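# Fork the loose switch onto the yellow-taped rack rails

## Task

With the fork, carry the unscrewed switch onto the rack's rail pair marked with yellow tape and push it all the way in. The rack is loose: it may tilt only slightly at most, since more fails the task, and it must finish in its original place.

## Robot and tools

Robot: a single six-joint arm (Elite-style, UR chain order) with a rigid steel lifting fork and no gripper. The fork has no motor or sensor, so no number in a call controls it and no result reports it. Loads stay on only by shape, gravity and friction. Two blades, each 240 mm long, 30 mm wide and 8 mm thick with 110 mm between them, point along the tool's -y axis. The load faces look along tool -z, so the blades are level when tool +z points straight down. If the blades dip toward their noses, the load slides off. A block about 10 cm long sticks out from the last joint axis toward the fork's -y and turns with it.

Tool point (end_effector_position): in the gap between the tines, halfway along the blades, on the load-carrying plane. Blade noses are 120 mm from it toward tool -y. The upright legs behind the load are 120 mm toward tool +y. A heavier load makes the tool sag below its command and tilt. Compare the reported pose with what you sent and send a correction.

Frame: everything uses the scene frame. Its origin is on the table top under the arm base, +z is up, and +y is to your left when facing +x. The base root sits at (0, 0, +0.094) m and is slightly tilted. Reported poses can be off by a few cm, more at long reach.

execute_actions(actions, cameras): actions is a list of actions. Each action is a table of up to 15 rows, and each row is one 1/30 s step. If a table has fewer rows, its last row is held for the rest of the 15 steps, so every action lasts 0.5 s. A row is 6 numbers in [-1, 1]: dx, dy, dz, rx, ry, rz. These are offsets, not poses. They are measured from the Hand target at the start of that action, along scene axes. Every row counts from that same start, not from the row before. 1.0 equals 0.6 m of translation or 180 degrees. rx, ry, rz form one rotation vector, turning about the Hand target position. A translation longer than 1.0 may be scaled down along its line. Each new action starts from the current Hand target, so sending the same offset again moves the arm further. Camera images come back only when actions is empty or cameras names them: ["all"] for all, [] for none, null or omitted for the default. An unknown camera name voids the call.

move(target, speed, blend, blocking, cameras): drives the tool point in a straight line. target is one 6-number row, or a list of up to 15 rows. Each row is an offset in the same units and axes as above. Every row counts from the Hand target at the move's start, not from the previous row. speed is in m/s, from 0.002 to 3.2, default 0.25, and turning is capped at twice that in rad/s. Give one value, or one per target. blend is in metres and rounds corners between listed targets. The default 0 means a full stop at each point. blocking=false returns after about 0.5 s while the motion continues. A move takes at least 0.5 s and will not reach its goal if it would take over 10 s. It does not slow for obstacles. The tool point can lag, stray or overshoot, worst when fast or when the arm is stretched. Keep paths away from the arm's own base, since passing close can flip the shoulder posture. The result adds a move: line. done means at rest within 3 mm and 2 degrees. Other outcomes are off_target, moving, held and fault. Limits show paced (pose clipped) or held (steps withheld). None of these say whether you are touching something.

wait(seconds, 0 to 10): lets the scene run while holding the last command, and a running move continues. stop(): brakes a running move, which needs some distance. zoom_image(camera, region): camera is cam_head_left, cam_head_right or cam_wrist; region is [x0, y0, x1, y1] in pixels, at most 504 by 504. read_manual(section="licences"): licence text only. finished_scene(scene): scene is 1 or 2. This is final and moves on to the next scene.

Controller behaviour: commanded orientation is clipped to within 32 degrees of the measured one at every step. Commands are smoothed with a lag of about 0.15 s. Joint speeds are capped (pan and lift 2.09, elbow 2.62, wrists 3.14 rad/s). The Hand target line is your last command after clipping, and later offsets count from it. The tool point often stops short of it. Waiting does not close that gap, but another action, even all zeros, does. Otherwise send the missing distance. To stop pressing on something, command the target back past the tool point. Near the base axis, a small tool motion can swing the whole arm.

Results: position is in m, the quaternion is wxyz, and velocities are in m/s and rad/s in the scene frame. Joint velocities reading "within noise" means the arm is still. Joint torques are the total drive output, including gravity, and are noisy and offset. Positive means toward a larger joint angle.

Cameras: cam_head_left and cam_head_right are fixed on one bar on a stand beside the table. cam_wrist is on the wrist, and its image can lag during motion. All three are 672x504. Calibration (K, distortion, T_world_to_cam) is supplied, accurate to a few mm near the image centre.

Avoid: any contact force near 150 N (±25) and joint contact torques at their limits (pan and lift 293, elbow 133, wrists 49.8 N m). Either causes a 10 s stop. The arm is stiff, so even a slight target past a firm contact can fault. Approach contacts slowly and not far past them. Do not tip the loose rack or shift it from its spot, and push the switch in gently. Do not drop the switch, let it fall off the table, or release it while it is moving. Limit holding loads, stretched poses and pushes into unreachable poses, since these heat the motors: warning at 70 °C, brake stop at 85 °C.

Each tool is called by a JSON object that holds its "name" and its "arguments", one argument or row to a line.

## Session

{"name": "execute_actions", "arguments": {
  "actions": []
}}

Scene clock: 0.00 s.
end_effector_position=(+0.6600, +0.2529, +0.3169) end_effector_quat_wxyz=(+0.049, +0.971, +0.235, +0.002)
Joint positions: [3.144 -1.402 1.911 -2.097 -1.658 1.049]
Joint velocities: within noise
Joint torques (N m): no reading
Hand target: +0.6600, +0.2529, +0.3169; +0.049, +0.971, +0.235, +0.002

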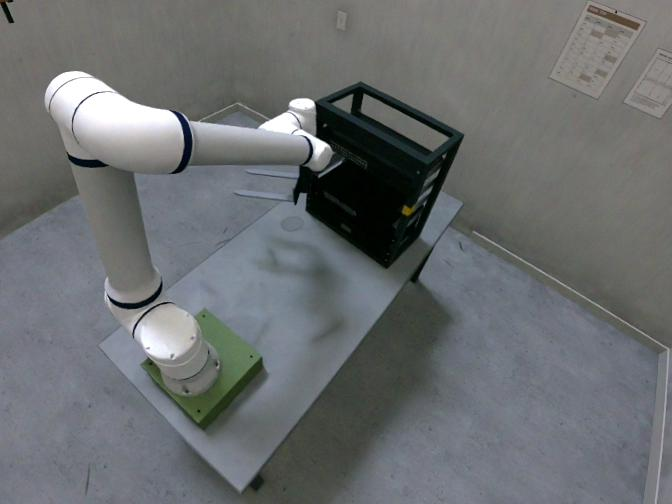

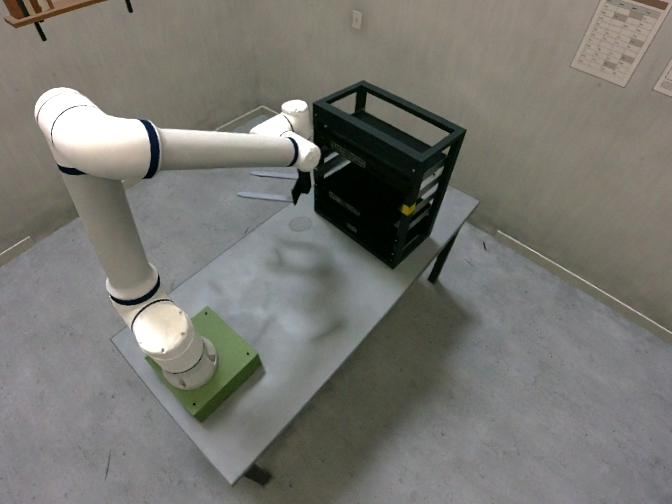

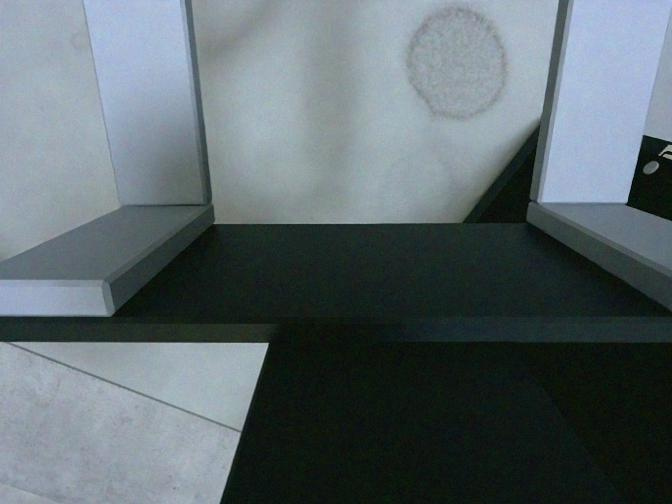

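{"name": "zoom_image", "arguments": {
  "camera": "cam_head_left",
  "region": [280, 60, 480, 280]
}}

{"name": "zoom_image", "arguments": {
  "camera": "cam_head_right",
  "region": [280, 60, 480, 280]
}}

Scaled by 2.291.

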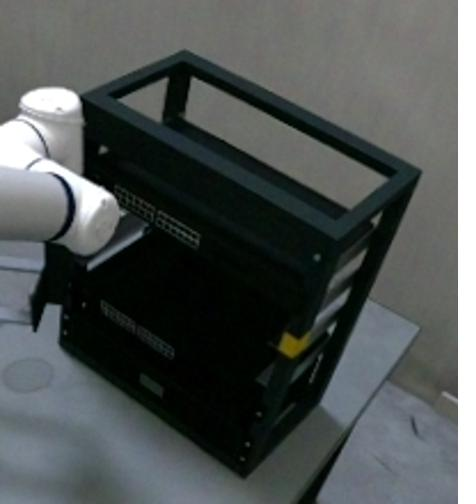

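Scaled by 2.291.

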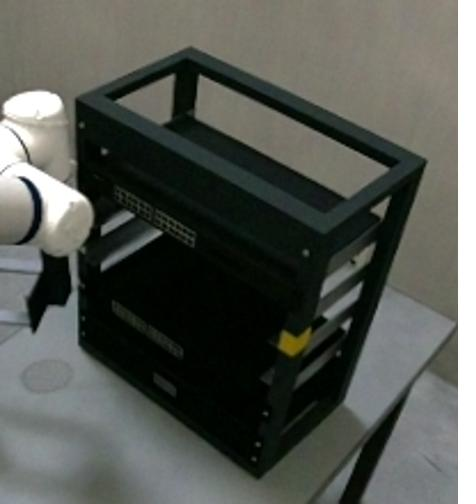

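{"name": "move", "arguments": {
  "target": [
    [-0.2, 0, 0.1, 0, 0, 0],
    [-0.233, -0.42, 0.205, 0.4166, -0.2617, -0.544]
  ],
  "speed": 0.45,
  "blend": 0.05,
  "cameras": ["all"]
}}

Scene clock: 58.97 s.
end_effector_position=(+0.5287, +0.0730, +0.4211) end_effector_quat_wxyz=(-0.308, +0.812, -0.377, +0.322)
Joint positions: [2.12 -2.331 2.828 -2.279 -0.675 1.479]
Joint torques (N m): [9.85 29.83 -91.74 -5.97 4.27 -2.01]
Hand target: +0.5287, +0.0730, +0.4211; -0.308, +0.812, -0.377, +0.322 (not the last commanded pose)
Off the commanded pose: 0.075 m, 38 deg.
move: held (a check stopped the path); path passed 1 of 2 targets; limits=held
pose unreachable: on one or more control steps of this call, first in action 0 (counted from 0), an arm could not follow its commanded pose, so it was not sent that pose on those steps. It may still have moved: this result reports where it is.
cause: moving toward the commanded pose would bring two parts of the arm too close to each other (joints 3 (elbow) and 4 (wrist 1) lie between them).
camera_calibration:
cam_wrist: T_world_to_cam=[[0.522562, -0.810464, 0.26472, -0.319142], [-0.651852, -0.579906, -0.48867, 0.464104], [0.549562, 0.0828016, -0.831339, 0.147838], [0, 0, 0, 1]] pos_world=[0.388052, -0.00175712, 0.434181]

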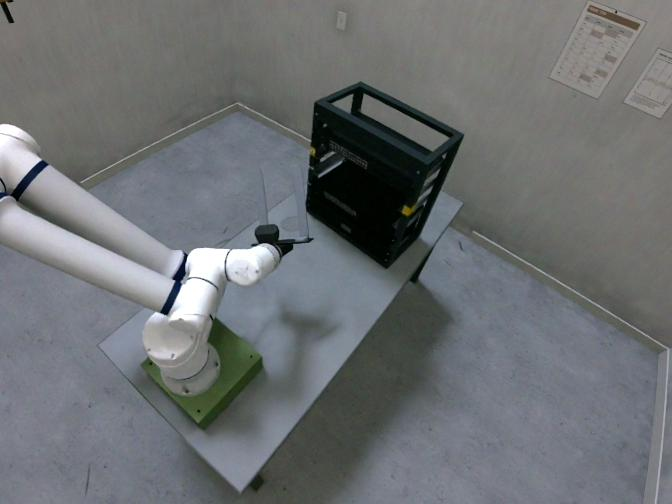

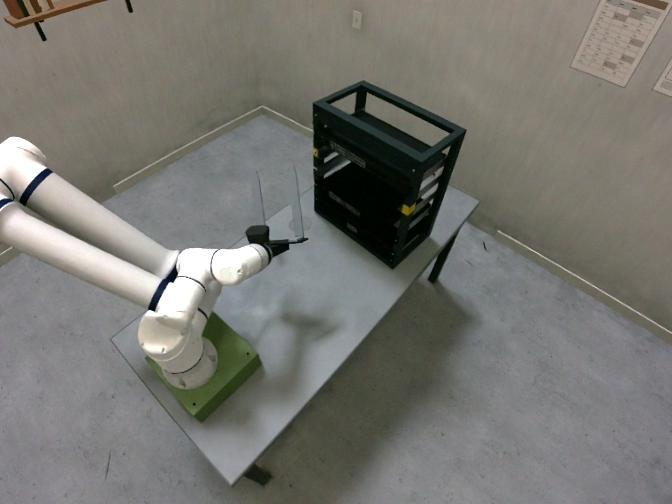

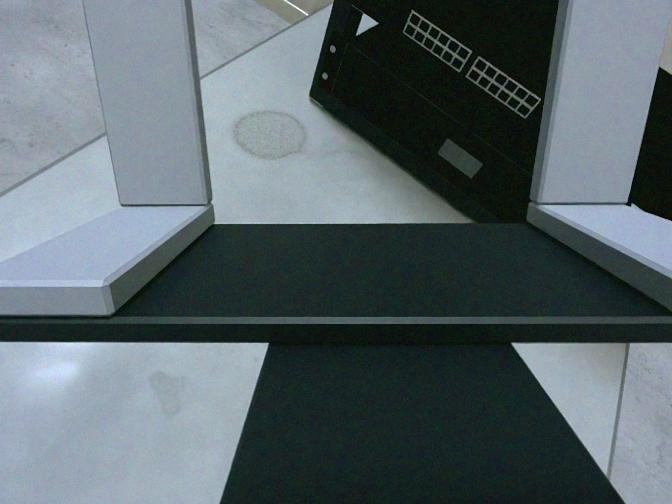

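{"name": "zoom_image", "arguments": {
  "camera": "cam_head_left",
  "region": [296, 76, 476, 276]
}}

{"name": "zoom_image", "arguments": {
  "camera": "cam_head_right",
  "region": [300, 76, 420, 196]
}}

{"name": "zoom_image", "arguments": {
  "camera": "cam_head_right",
  "region": [300, 160, 420, 280]
}}

{"name": "zoom_image", "arguments": {
  "camera": "cam_head_right",
  "region": [380, 120, 480, 280]
}}

Scaled by 2.520.

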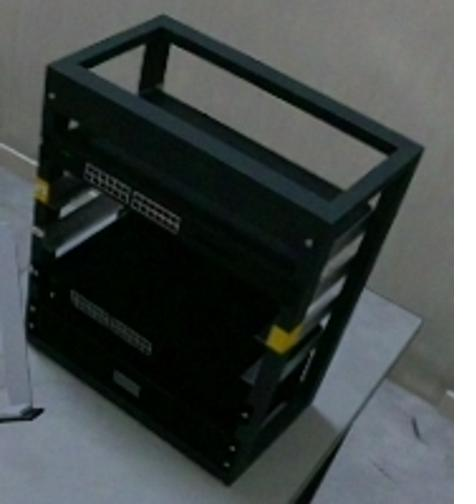

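Scaled by 4.200.

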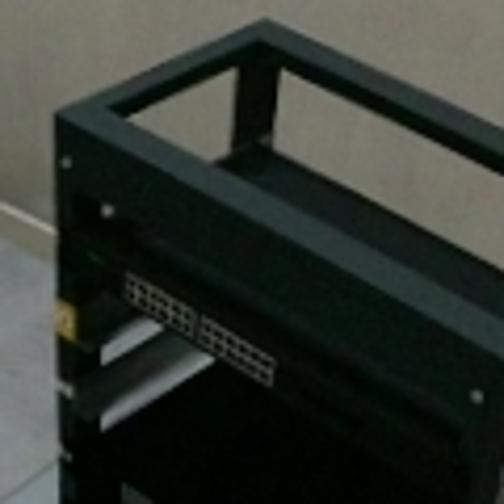

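Scaled by 4.200.

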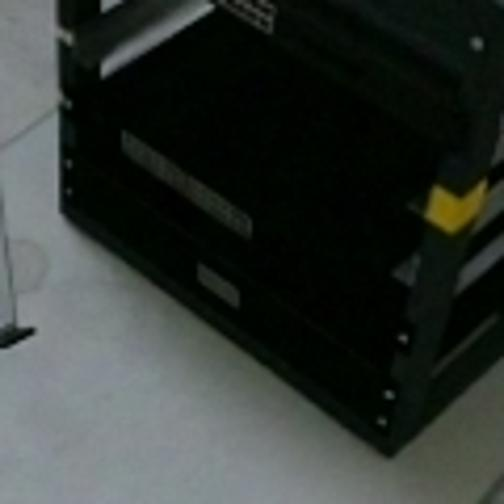

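Scaled by 3.150.

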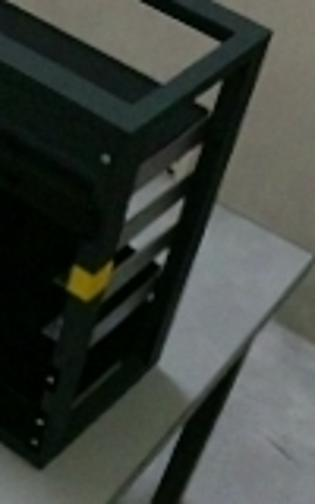

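{"name": "move", "arguments": {
  "target": [0.202, -0.122, 0.115, 0.0745, 0.0849, -0.1857],
  "speed": 0.4,
  "cameras": ["all"]
}}

Scene clock: 77.70 s.
end_effector_position=(+0.6499, -0.0002, +0.4901) end_effector_quat_wxyz=(-0.242, +0.664, -0.665, +0.242)
Joint positions: [2.65 -2.061 2.575 -2.695 -1.236 2.713]
Joint torques (N m): [10.12 5.58 -96.02 -13.49 0.18 3.36]
Hand target: +0.6499, -0.0002, +0.4901; -0.242, +0.664, -0.665, +0.242
Off the commanded pose: 0.000 m, 0 deg.
move: done
camera_calibration:
cam_wrist: T_world_to_cam=[[0.00651805, -0.999559, -0.0289723, 0.0192481], [-0.941316, 0.00364441, -0.337506, 0.648481], [0.337463, 0.029472, -0.940877, 0.336159], [0, 0, 0, 1]] pos_world=[0.496859, 0.00696905, 0.535708]

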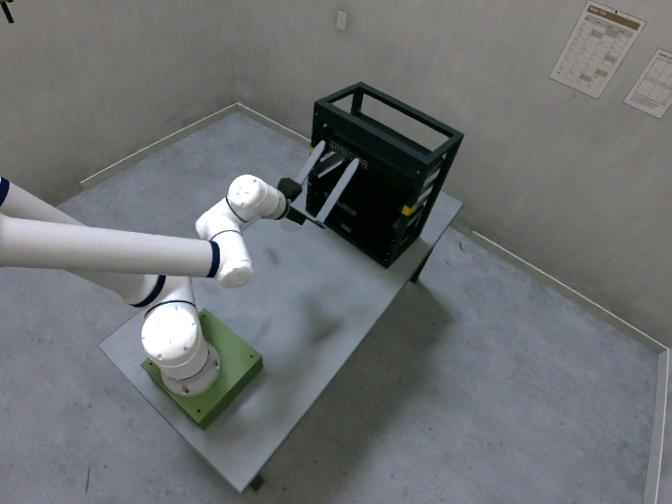

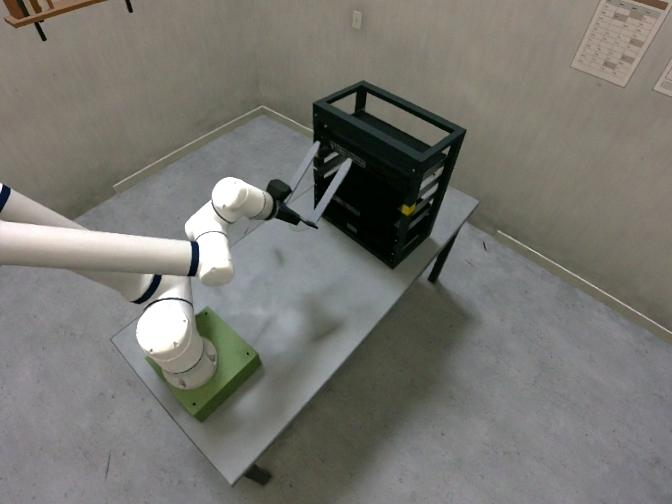

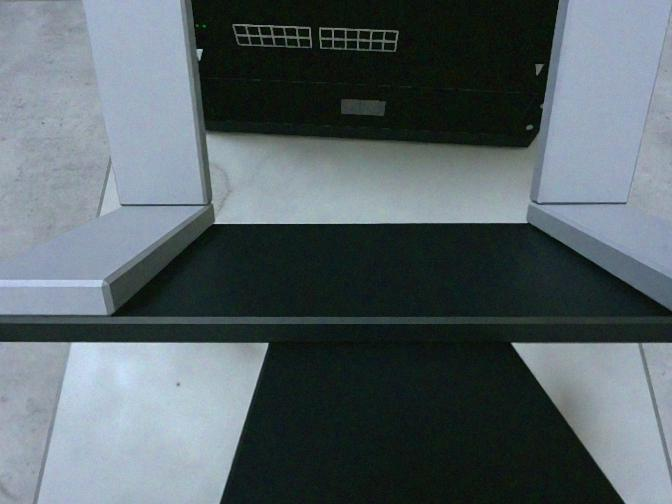

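{"name": "move", "arguments": {
  "target": [0.0, 0, 0.1, 0, -0.222, 0],
  "speed": 0.4,
  "cameras": ["all"]
}}

{"name": "zoom_image", "arguments": {
  "camera": "cam_wrist",
  "region": [0, 0, 336, 252]
}}

{"name": "zoom_image", "arguments": {
  "camera": "cam_wrist",
  "region": [336, 0, 672, 252]
}}

Scene clock: 86.33 s.
end_effector_position=(+0.6499, -0.0002, +0.5501) end_effector_quat_wxyz=(-0.454, +0.542, -0.542, +0.454)
Joint positions: [2.627 -1.37 2.696 -4.246 -1.02 3.032]
Joint torques (N m): [9.07 -29 -43.12 -10.08 -1.61 3.34]
Hand target: +0.6499, -0.0002, +0.5501; -0.454, +0.542, -0.542, +0.454
Off the commanded pose: 0.000 m, 0 deg.
move: done
camera_calibration:
cam_wrist: T_world_to_cam=[[0.0235487, -0.999559, -0.0181146, 0.00403173], [-0.505006, 0.00374429, -0.863108, 0.674369], [0.862795, 0.029473, -0.504695, -0.188785], [0, 0, 0, 1]] pos_world=[0.503348, 0.00706899, 0.486848]

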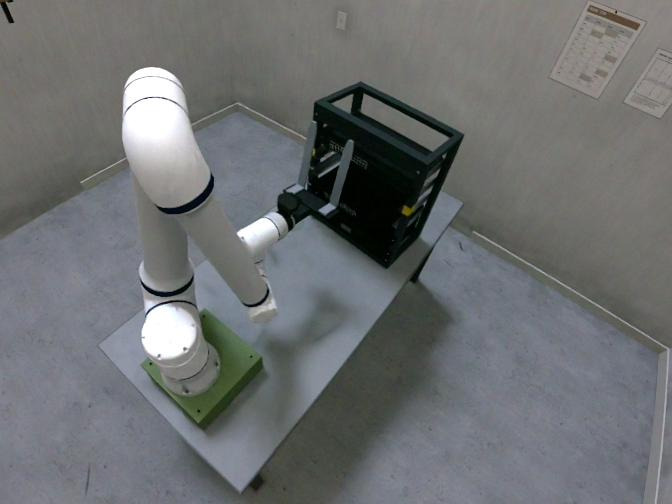

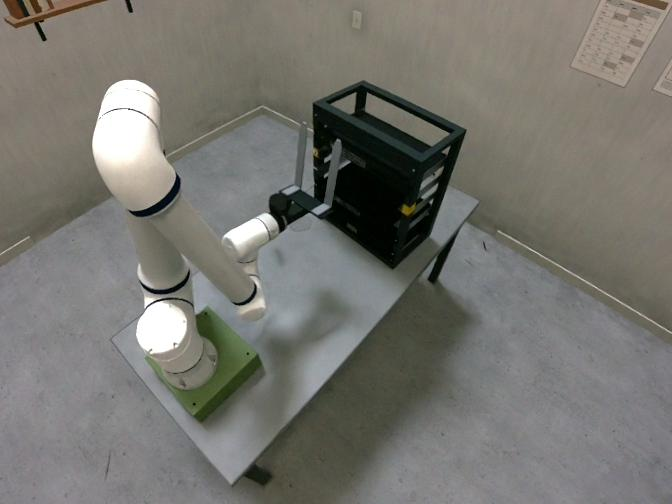

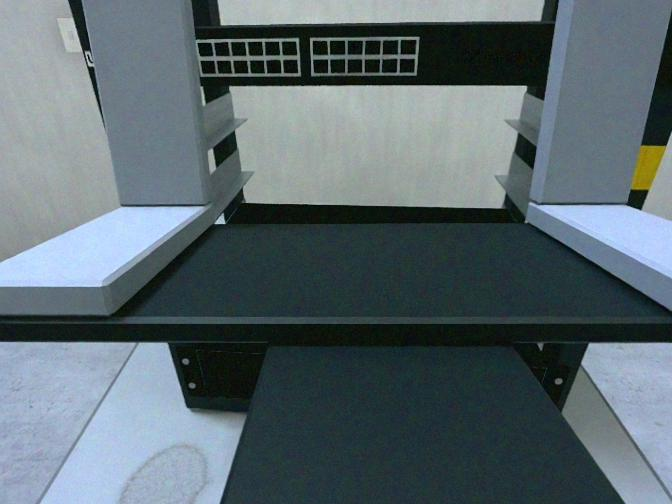

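Scaled by 1.500.

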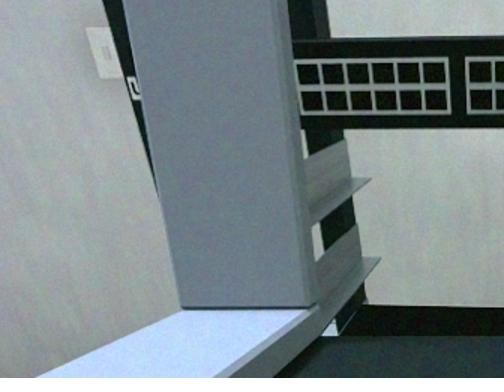

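Scaled by 1.500.

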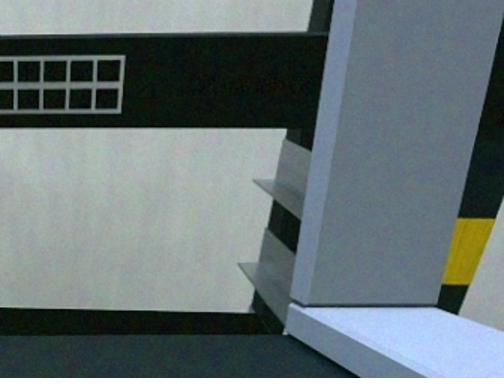

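{"name": "move", "arguments": {
  "target": [-0.03, 0.27, -0.1, 0, -0.1, 0],
  "speed": 0.4,
  "cameras": ["cam_wrist"]
}}

{"name": "zoom_image", "arguments": {
  "camera": "cam_wrist",
  "region": [200, 0, 550, 250]
}}

{"name": "move", "arguments": {
  "target": [0, -0.57, 0, 0, 0, 0],
  "speed": 0.4,
  "cameras": ["cam_wrist"]
}}

{"name": "zoom_image", "arguments": {
  "camera": "cam_wrist",
  "region": [200, 0, 550, 250]
}}

Scene clock: 92.63 s.
end_effector_position=(+0.6319, +0.1618, +0.4901) end_effector_quat_wxyz=(+0.534, -0.464, +0.464, -0.533)
Joint positions: [3.141 -0.855 2.486 -4.899 -1.525 3.155]
Joint torques (N m): [10.27 -58.11 -17.51 -8.53 -2.43 -2.05]
Hand target: +0.6319, +0.1618, +0.4901; +0.534, -0.464, +0.464, -0.533
Off the commanded pose: 0.000 m, 0 deg.
move: done
camera_calibration:
cam_wrist: T_world_to_cam=[[0.0279932, -0.999559, -0.00994985, 0.15839], [-0.21357, 0.00374336, -0.976921, 0.484491], [0.976527, 0.0294722, -0.213371, -0.422871], [0, 0, 0, 1]] pos_world=[0.511983, 0.168969, 0.384657]
Images, in order (width x height): cam_wrist 672x504.

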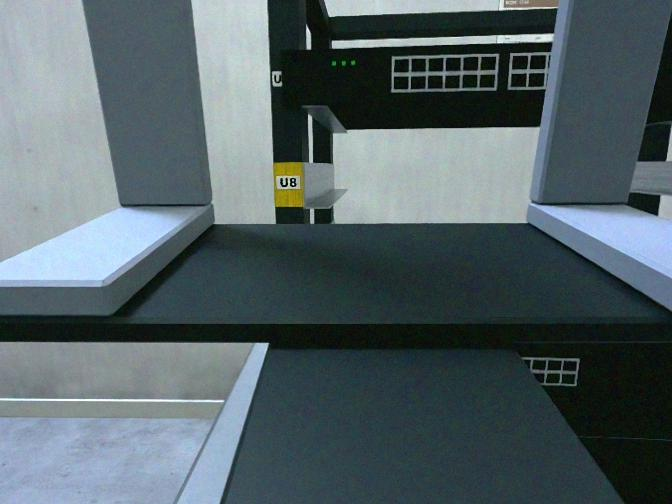

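Scaled by 1.440.

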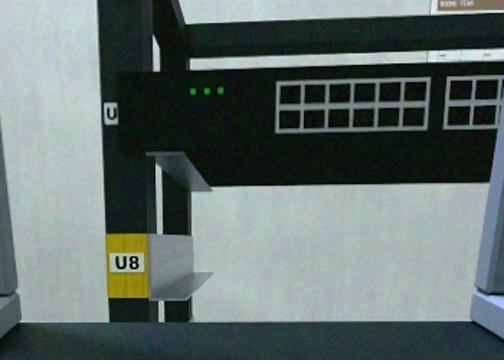

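Scene clock: 94.30 s.
end_effector_position=(+0.6319, -0.1800, +0.4901) end_effector_quat_wxyz=(+0.534, -0.464, +0.464, -0.533)
Joint positions: [2.271 -0.855 2.453 -4.945 -0.665 3.311]
Joint torques (N m): [-23.36 -84.27 -14.38 0.17 0.77 3.35]
Hand target: +0.6319, -0.1802, +0.4901; +0.534, -0.464, +0.464, -0.533
Off the commanded pose: 0.000 m, 0 deg.
move: done
camera_calibration:
cam_wrist: T_world_to_cam=[[0.0277595, -0.999564, -0.0100999, -0.182987], [-0.213381, 0.00394558, -0.976961, 0.485646], [0.976575, 0.0292751, -0.213178, -0.413051], [0, 0, 0, 1]] pos_world=[0.512083, -0.172731, 0.384556]
Images, in order (width x height): cam_wrist 672x504.

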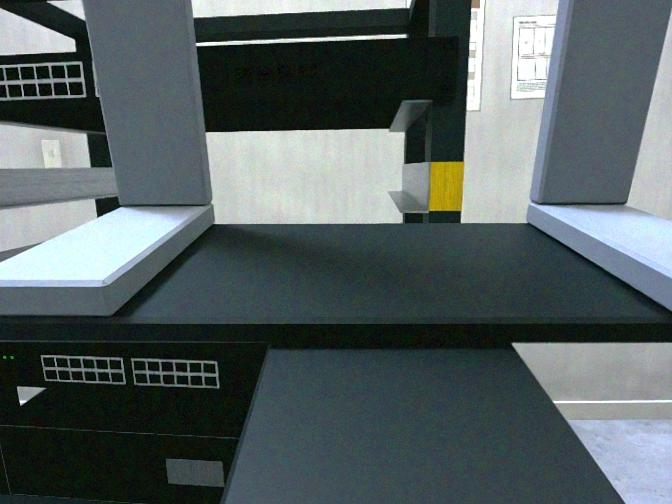

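Scaled by 1.440.

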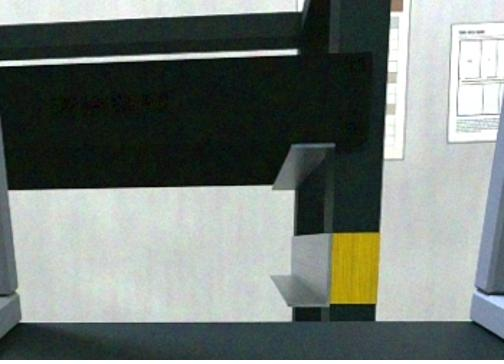

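{"name": "zoom_image", "arguments": {
  "camera": "cam_wrist",
  "region": [370, 20, 490, 220]
}}

{"name": "zoom_image", "arguments": {
  "camera": "cam_wrist",
  "region": [0, 330, 260, 504]
}}

{"name": "move", "arguments": {
  "target": [0, 0, -0.3, 0, 0, 0],
  "speed": 0.4,
  "cameras": ["all"]
}}

{"name": "zoom_image", "arguments": {
  "camera": "cam_wrist",
  "region": [200, 0, 550, 250]
}}

{"name": "move", "arguments": {
  "target": [0, 0.57, 0, 0, 0, 0],
  "speed": 0.4,
  "cameras": ["all"]
}}

{"name": "zoom_image", "arguments": {
  "camera": "cam_wrist",
  "region": [200, 0, 550, 250]
}}

Scaled by 2.520.

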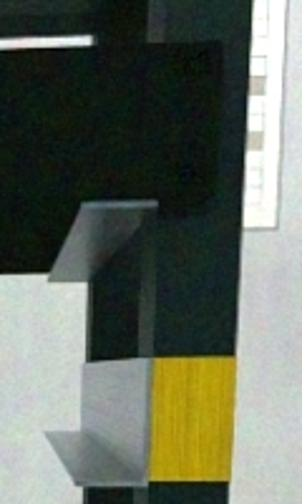

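Scaled by 1.938.

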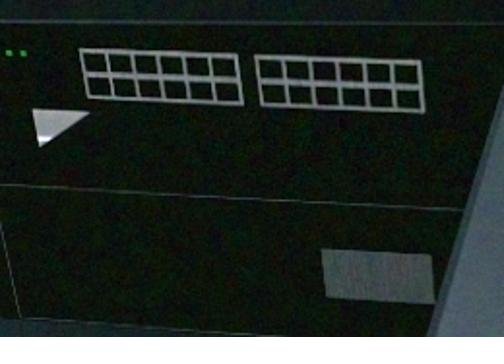

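Scene clock: 112.80 s.
end_effector_position=(+0.6338, -0.1797, +0.3633) end_effector_quat_wxyz=(+0.531, -0.467, +0.467, -0.531)
Joint positions: [2.269 -0.552 2.371 -5.148 -0.662 3.298]
Joint torques (N m): [-5.35 -78.02 14.33 -2.59 -1.42 0.68]
Hand target: +0.6338, -0.1797, +0.3633; +0.531, -0.467, +0.467, -0.531 (not the last commanded pose)
Off the commanded pose: 0.053 m, 1 deg.
FORCE FAULT: contact force on the arm reached its limit, and the arm stopped for 10 seconds. The contact can be on any part of the arm, not only on its tool. That time counts as 20 of the actions that you can send in this scene. The arm's remaining commands of this call were not run. The arm's target is now where it stood when the stop ended, not its last command. The arm accepts commands again.
move: fault
camera_calibration:
cam_wrist: T_world_to_cam=[[0.0278537, -0.999553, -0.0108605, -0.183723], [-0.224163, 0.00434219, -0.974542, 0.36827], [0.974153, 0.0295792, -0.223942, -0.436403], [0, 0, 0, 1]] pos_world=[0.512794, -0.172332, 0.25917]

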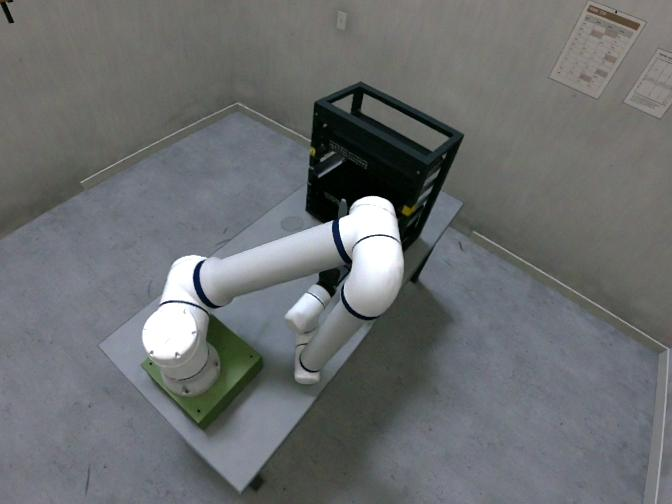

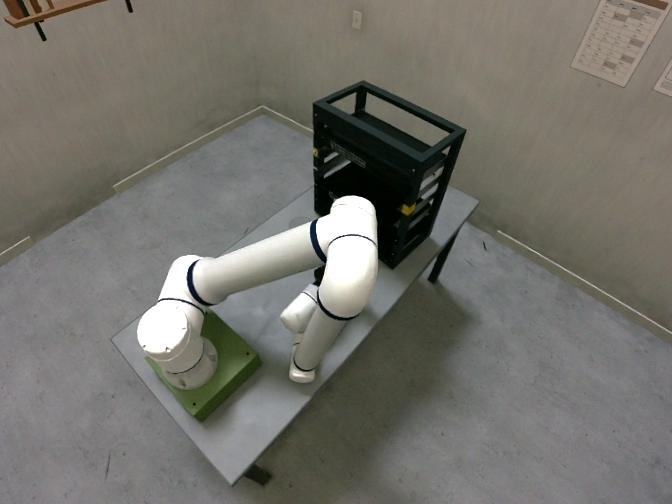

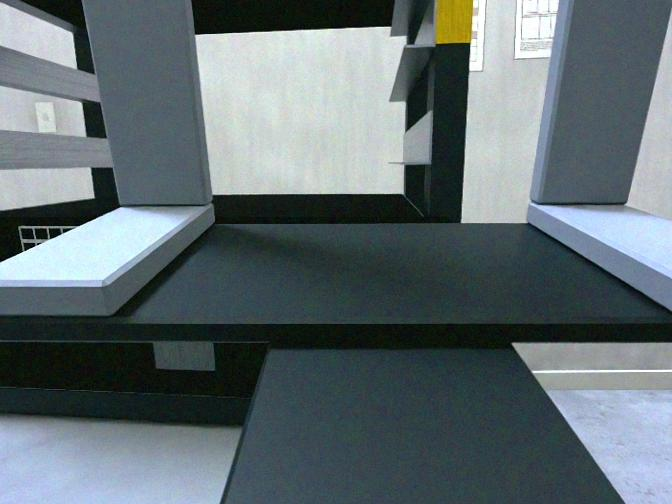

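Scaled by 1.440.

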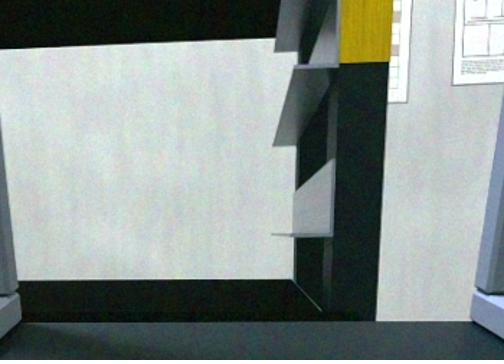

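not run: an earlier result of this reply reported a stop or a fault. Calls in your next reply go to the robot.

Scaled by 1.440.

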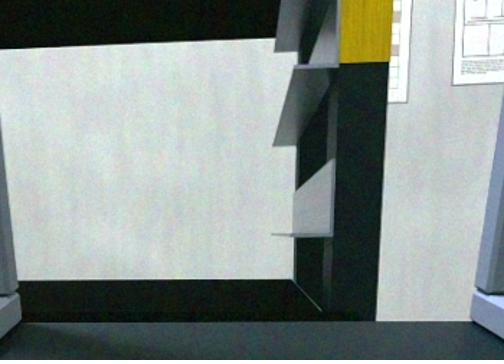

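{"name": "move", "arguments": {
  "target": [
    [0, 0, 0.1, 0, 0, 0],
    [0.0, 0, 0.17, 0, 0.217, 0]
  ],
  "blend": 0.03,
  "speed": 0.3,
  "cameras": ["cam_wrist"]
}}

{"name": "zoom_image", "arguments": {
  "camera": "cam_wrist",
  "region": [200, 0, 550, 250]
}}

{"name": "move", "arguments": {
  "target": [0, 0.56, 0, 0, 0, 0],
  "speed": 0.4,
  "cameras": ["all"]
}}

{"name": "zoom_image", "arguments": {
  "camera": "cam_wrist",
  "region": [200, 0, 550, 250]
}}

Scene clock: 129.80 s.
end_effector_position=(+0.6338, -0.1796, +0.4653) end_effector_quat_wxyz=(-0.344, +0.617, -0.618, +0.344)
Joint positions: [2.138 -1.723 2.716 -3.225 -0.748 2.394]
Joint torques (N m): [-21.02 -35.63 -67.97 -6.14 2.45 -1.98]
Hand target: +0.6338, -0.1797, +0.4653; -0.344, +0.617, -0.618, +0.344
Off the commanded pose: 0.000 m, 0 deg.
move: done
camera_calibration:
cam_wrist: T_world_to_cam=[[0.0146502, -0.999555, -0.0259655, -0.167242], [-0.787978, 0.0044446, -0.615688, 0.65805], [0.615529, 0.0294802, -0.787562, 0.0759672], [0, 0, 0, 1]] pos_world=[0.474219, -0.172331, 0.46064]
Images, in order (width x height): cam_wrist 672x504.

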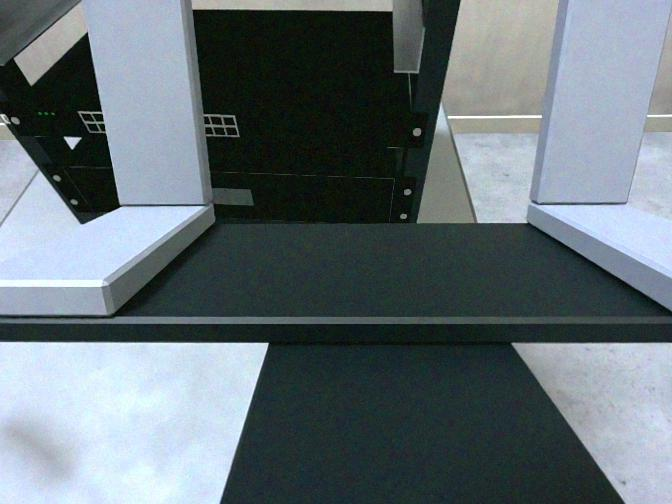

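Scaled by 1.440.

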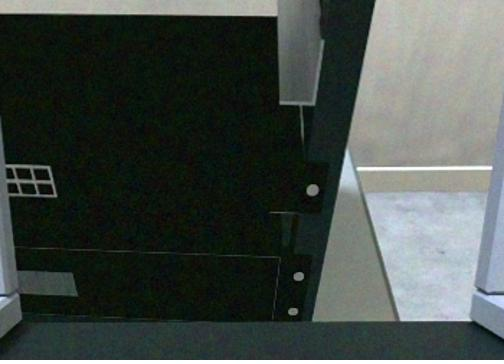

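Scene clock: 131.60 s.
end_effector_position=(+0.6338, +0.1563, +0.4653) end_effector_quat_wxyz=(-0.344, +0.617, -0.618, +0.344)
Joint positions: [3.11 -1.611 2.714 -3.676 -1.502 3.107]
Joint torques (N m): [10.01 -17.12 -62.96 -13.4 -2.06 3.21]
Hand target: +0.6338, +0.1563, +0.4653; -0.344, +0.617, -0.618, +0.344
Off the commanded pose: 0.000 m, 0 deg.
move: done
camera_calibration:
cam_wrist: T_world_to_cam=[[0.0149232, -0.999551, -0.0260018, 0.168398], [-0.788198, 0.00424116, -0.615407, 0.656628], [0.61524, 0.0296784, -0.787781, 0.0663479], [0, 0, 0, 1]] pos_world=[0.47422, 0.163568, 0.46074]

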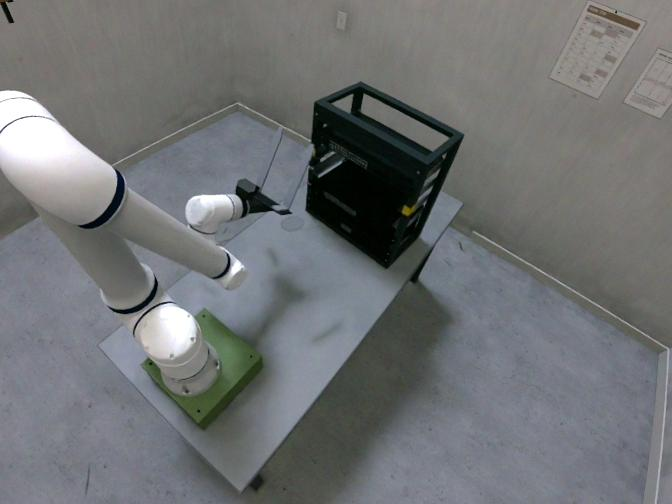

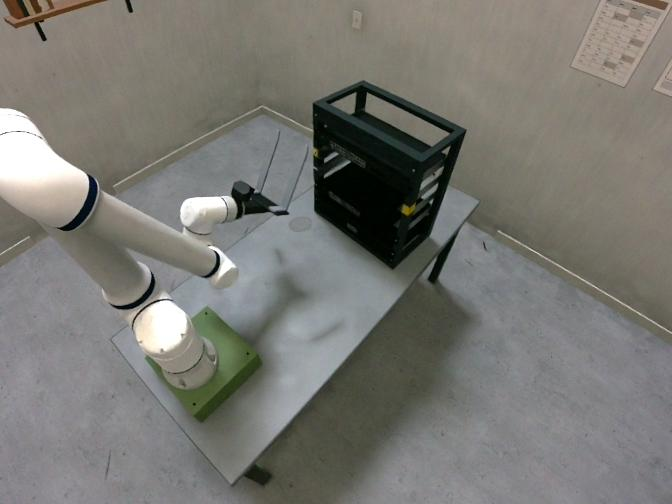

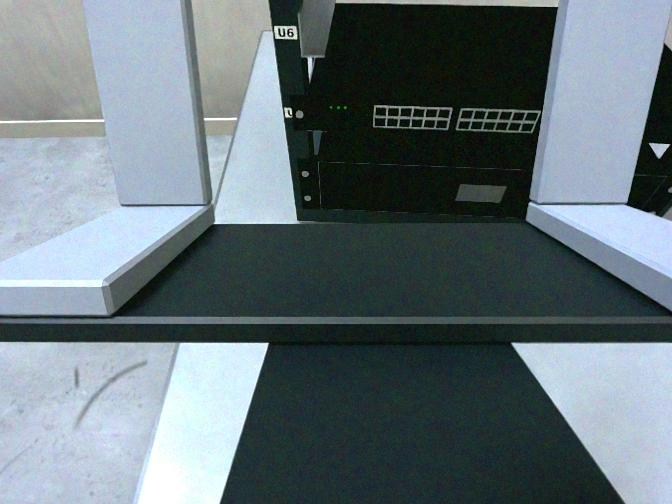

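Scaled by 1.440.

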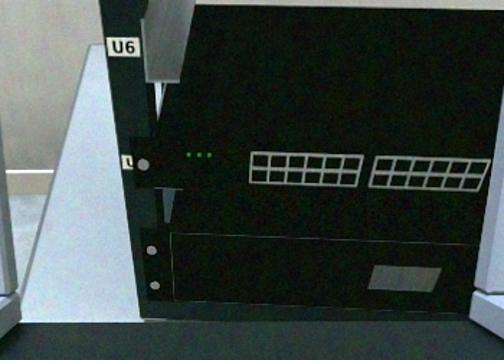

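{"name": "move", "arguments": {
  "target": [0, 0.0, 0.04, 0, -0.217, 0],
  "speed": 0.4
}}

{"name": "move", "arguments": {
  "target": [0, 0.03, 0, 0, 0, -0.01467],
  "speed": 0.4,
  "cameras": ["cam_wrist"]
}}

{"name": "zoom_image", "arguments": {
  "camera": "cam_wrist",
  "region": [240, 0, 400, 120]
}}

{"name": "zoom_image", "arguments": {
  "camera": "cam_wrist",
  "region": [240, 100, 400, 220]
}}

{"name": "move", "arguments": {
  "target": [0, -0.6, 0, 0, 0, 0],
  "speed": 0.4,
  "cameras": ["cam_wrist"]
}}

{"name": "zoom_image", "arguments": {
  "camera": "cam_wrist",
  "region": [360, 0, 520, 120]
}}

{"name": "zoom_image", "arguments": {
  "camera": "cam_wrist",
  "region": [360, 100, 520, 220]
}}

Scene clock: 166.17 s.
end_effector_position=(+0.6338, +0.1563, +0.4893) end_effector_quat_wxyz=(+0.531, -0.467, +0.468, -0.531)
Joint positions: [3.126 -0.86 2.494 -4.891 -1.51 3.157]
Joint torques (N m): [9.93 -55.37 -16.36 -8.65 -2.42 3.54]
Hand target: +0.6338, +0.1563, +0.4893; +0.531, -0.467, +0.467, -0.531
Off the commanded pose: 0.000 m, 0 deg.
move: done

Scene clock: 167.20 s.
end_effector_position=(+0.6338, +0.1743, +0.4893) end_effector_quat_wxyz=(+0.519, -0.456, +0.478, -0.543)
Joint positions: [3.211 -0.862 2.468 -4.863 -1.64 3.141]
Joint torques (N m): [9.48 -85.88 -19.22 -3.63 -2.46 -2.25]
Hand target: +0.6338, +0.1743, +0.4893; +0.519, -0.456, +0.478, -0.543
Off the commanded pose: 0.000 m, 0 deg.
move: done
camera_calibration:
cam_wrist: T_world_to_cam=[[-0.0181013, -0.999777, -0.0108471, 0.200563], [-0.223725, 0.0146239, -0.974543, 0.487461], [0.974484, -0.0152137, -0.22394, -0.411076], [0, 0, 0, 1]] pos_world=[0.513274, 0.187136, 0.38517]
Images, in order (width x height): cam_wrist 672x504.

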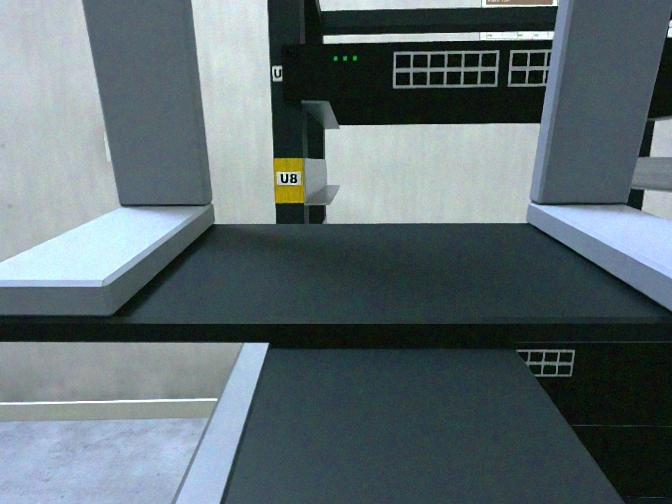

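Scaled by 3.150.

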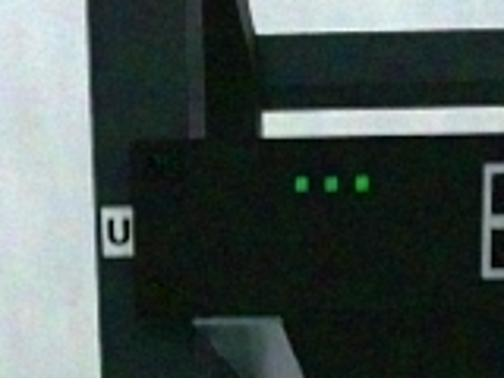

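Scaled by 3.150.

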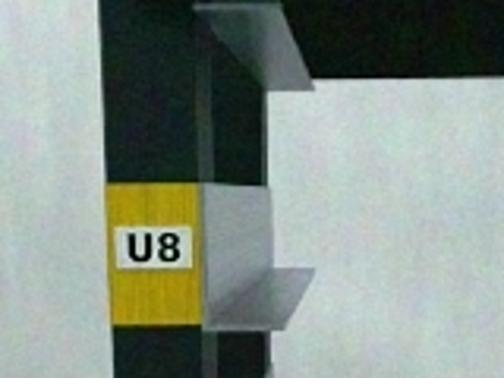

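Scene clock: 168.90 s.
end_effector_position=(+0.6338, -0.1855, +0.4893) end_effector_quat_wxyz=(+0.519, -0.456, +0.478, -0.543)
Joint positions: [2.283 -0.858 2.466 -4.923 -0.721 3.281]
Joint torques (N m): [-21.51 -84.28 -15.33 -0.55 0.53 3.43]
Hand target: +0.6338, -0.1857, +0.4893; +0.519, -0.456, +0.478, -0.543
Off the commanded pose: 0.000 m, 0 deg.
move: done
camera_calibration:
cam_wrist: T_world_to_cam=[[-0.0183175, -0.999773, -0.0109039, -0.159023], [-0.223624, 0.0147262, -0.974564, 0.492696], [0.974503, -0.0154132, -0.223843, -0.416631], [0, 0, 0, 1]] pos_world=[0.513274, -0.172664, 0.38517]
Images, in order (width x height): cam_wrist 672x504.

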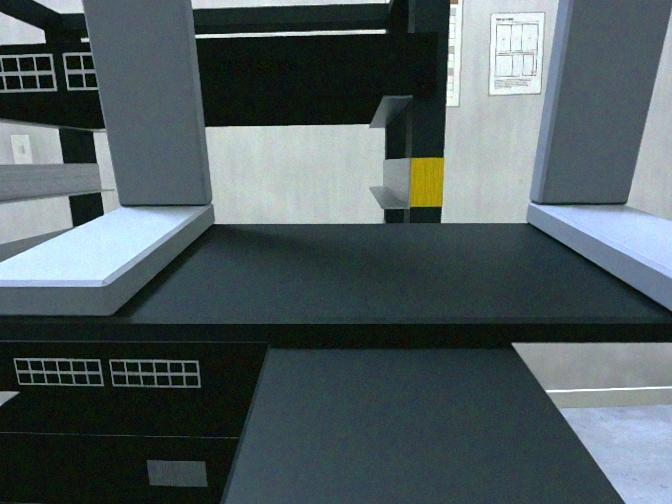

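Scaled by 3.150.

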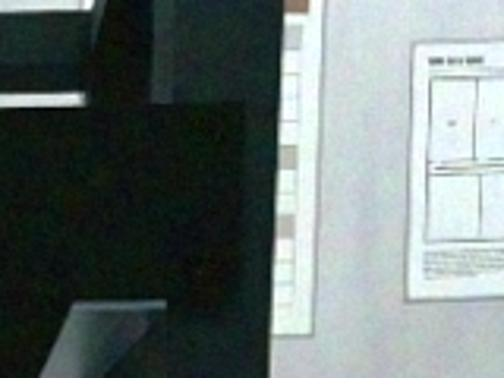

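Scaled by 3.150.

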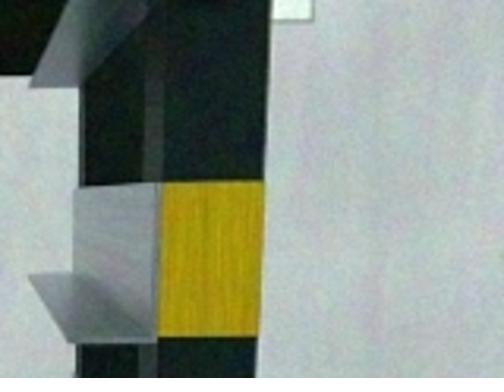

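{"name": "move", "arguments": {
  "target": [
    [-0.05, 0.15, -0.03, 0.0278, 0.5401, -0.0025],
    [0.095, 0.31, -0.14, 0.0278, 0.5401, -0.0025]
  ],
  "speed": 0.45,
  "blend": 0.03,
  "cameras": ["all"]
}}

{"name": "zoom_image", "arguments": {
  "camera": "cam_head_left",
  "region": [270, 70, 470, 270]
}}

{"name": "zoom_image", "arguments": {
  "camera": "cam_head_right",
  "region": [270, 70, 470, 270]
}}

Scene clock: 218.00 s.
end_effector_position=(+0.6907, +0.0002, +0.4054) end_effector_quat_wxyz=(+0.000, +0.686, -0.727, +0.000)
Joint positions: [2.868 -1.793 2.134 -1.897 -1.569 2.88]
Joint torques (N m): [10.09 -22.95 -97.94 -10.43 -2.09 3.33]
Hand target: +0.6908, +0.0003, +0.4053; +0.000, +0.686, -0.727, +0.000
Off the commanded pose: 0.000 m, 0 deg.
move: done
camera_calibration:
cam_wrist: T_world_to_cam=[[-0.0709176, -0.997135, -0.0263016, 0.0694336], [-0.93617, 0.0574334, 0.346824, 0.3773], [-0.34432, 0.0492187, -0.937561, 0.712275], [0, 0, 0, 1]] pos_world=[0.603391, 0.0125079, 0.53877]

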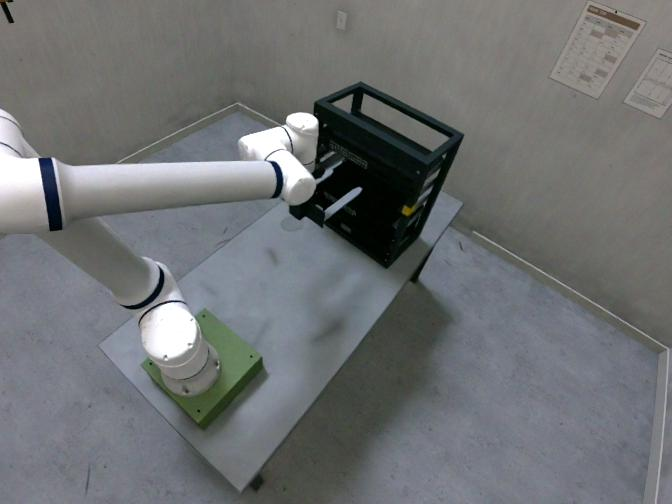

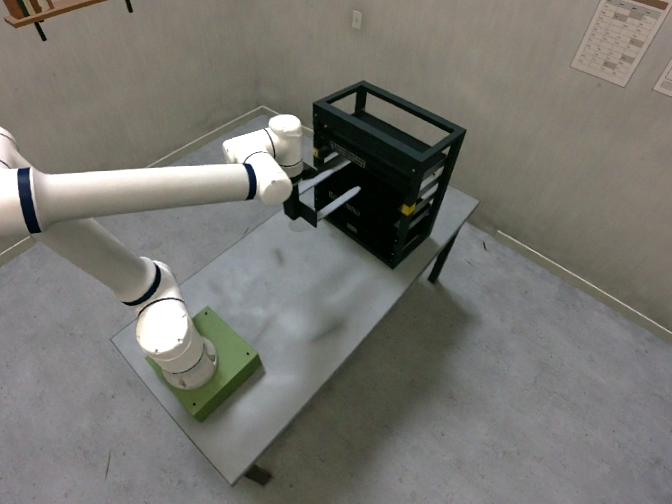

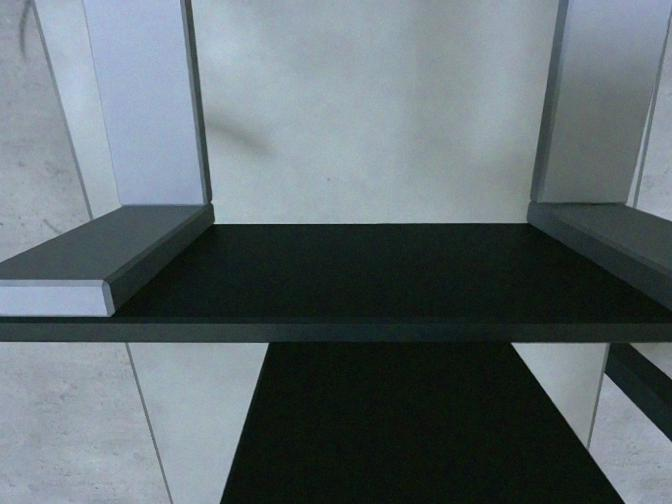

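Scaled by 2.520.

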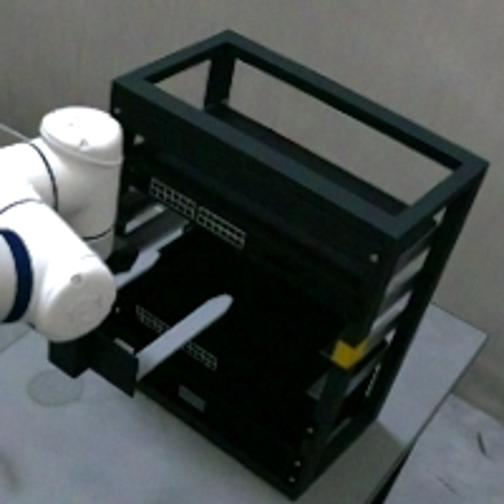

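Scaled by 2.520.

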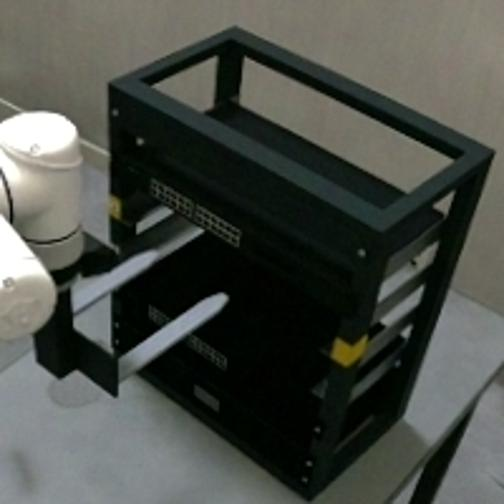

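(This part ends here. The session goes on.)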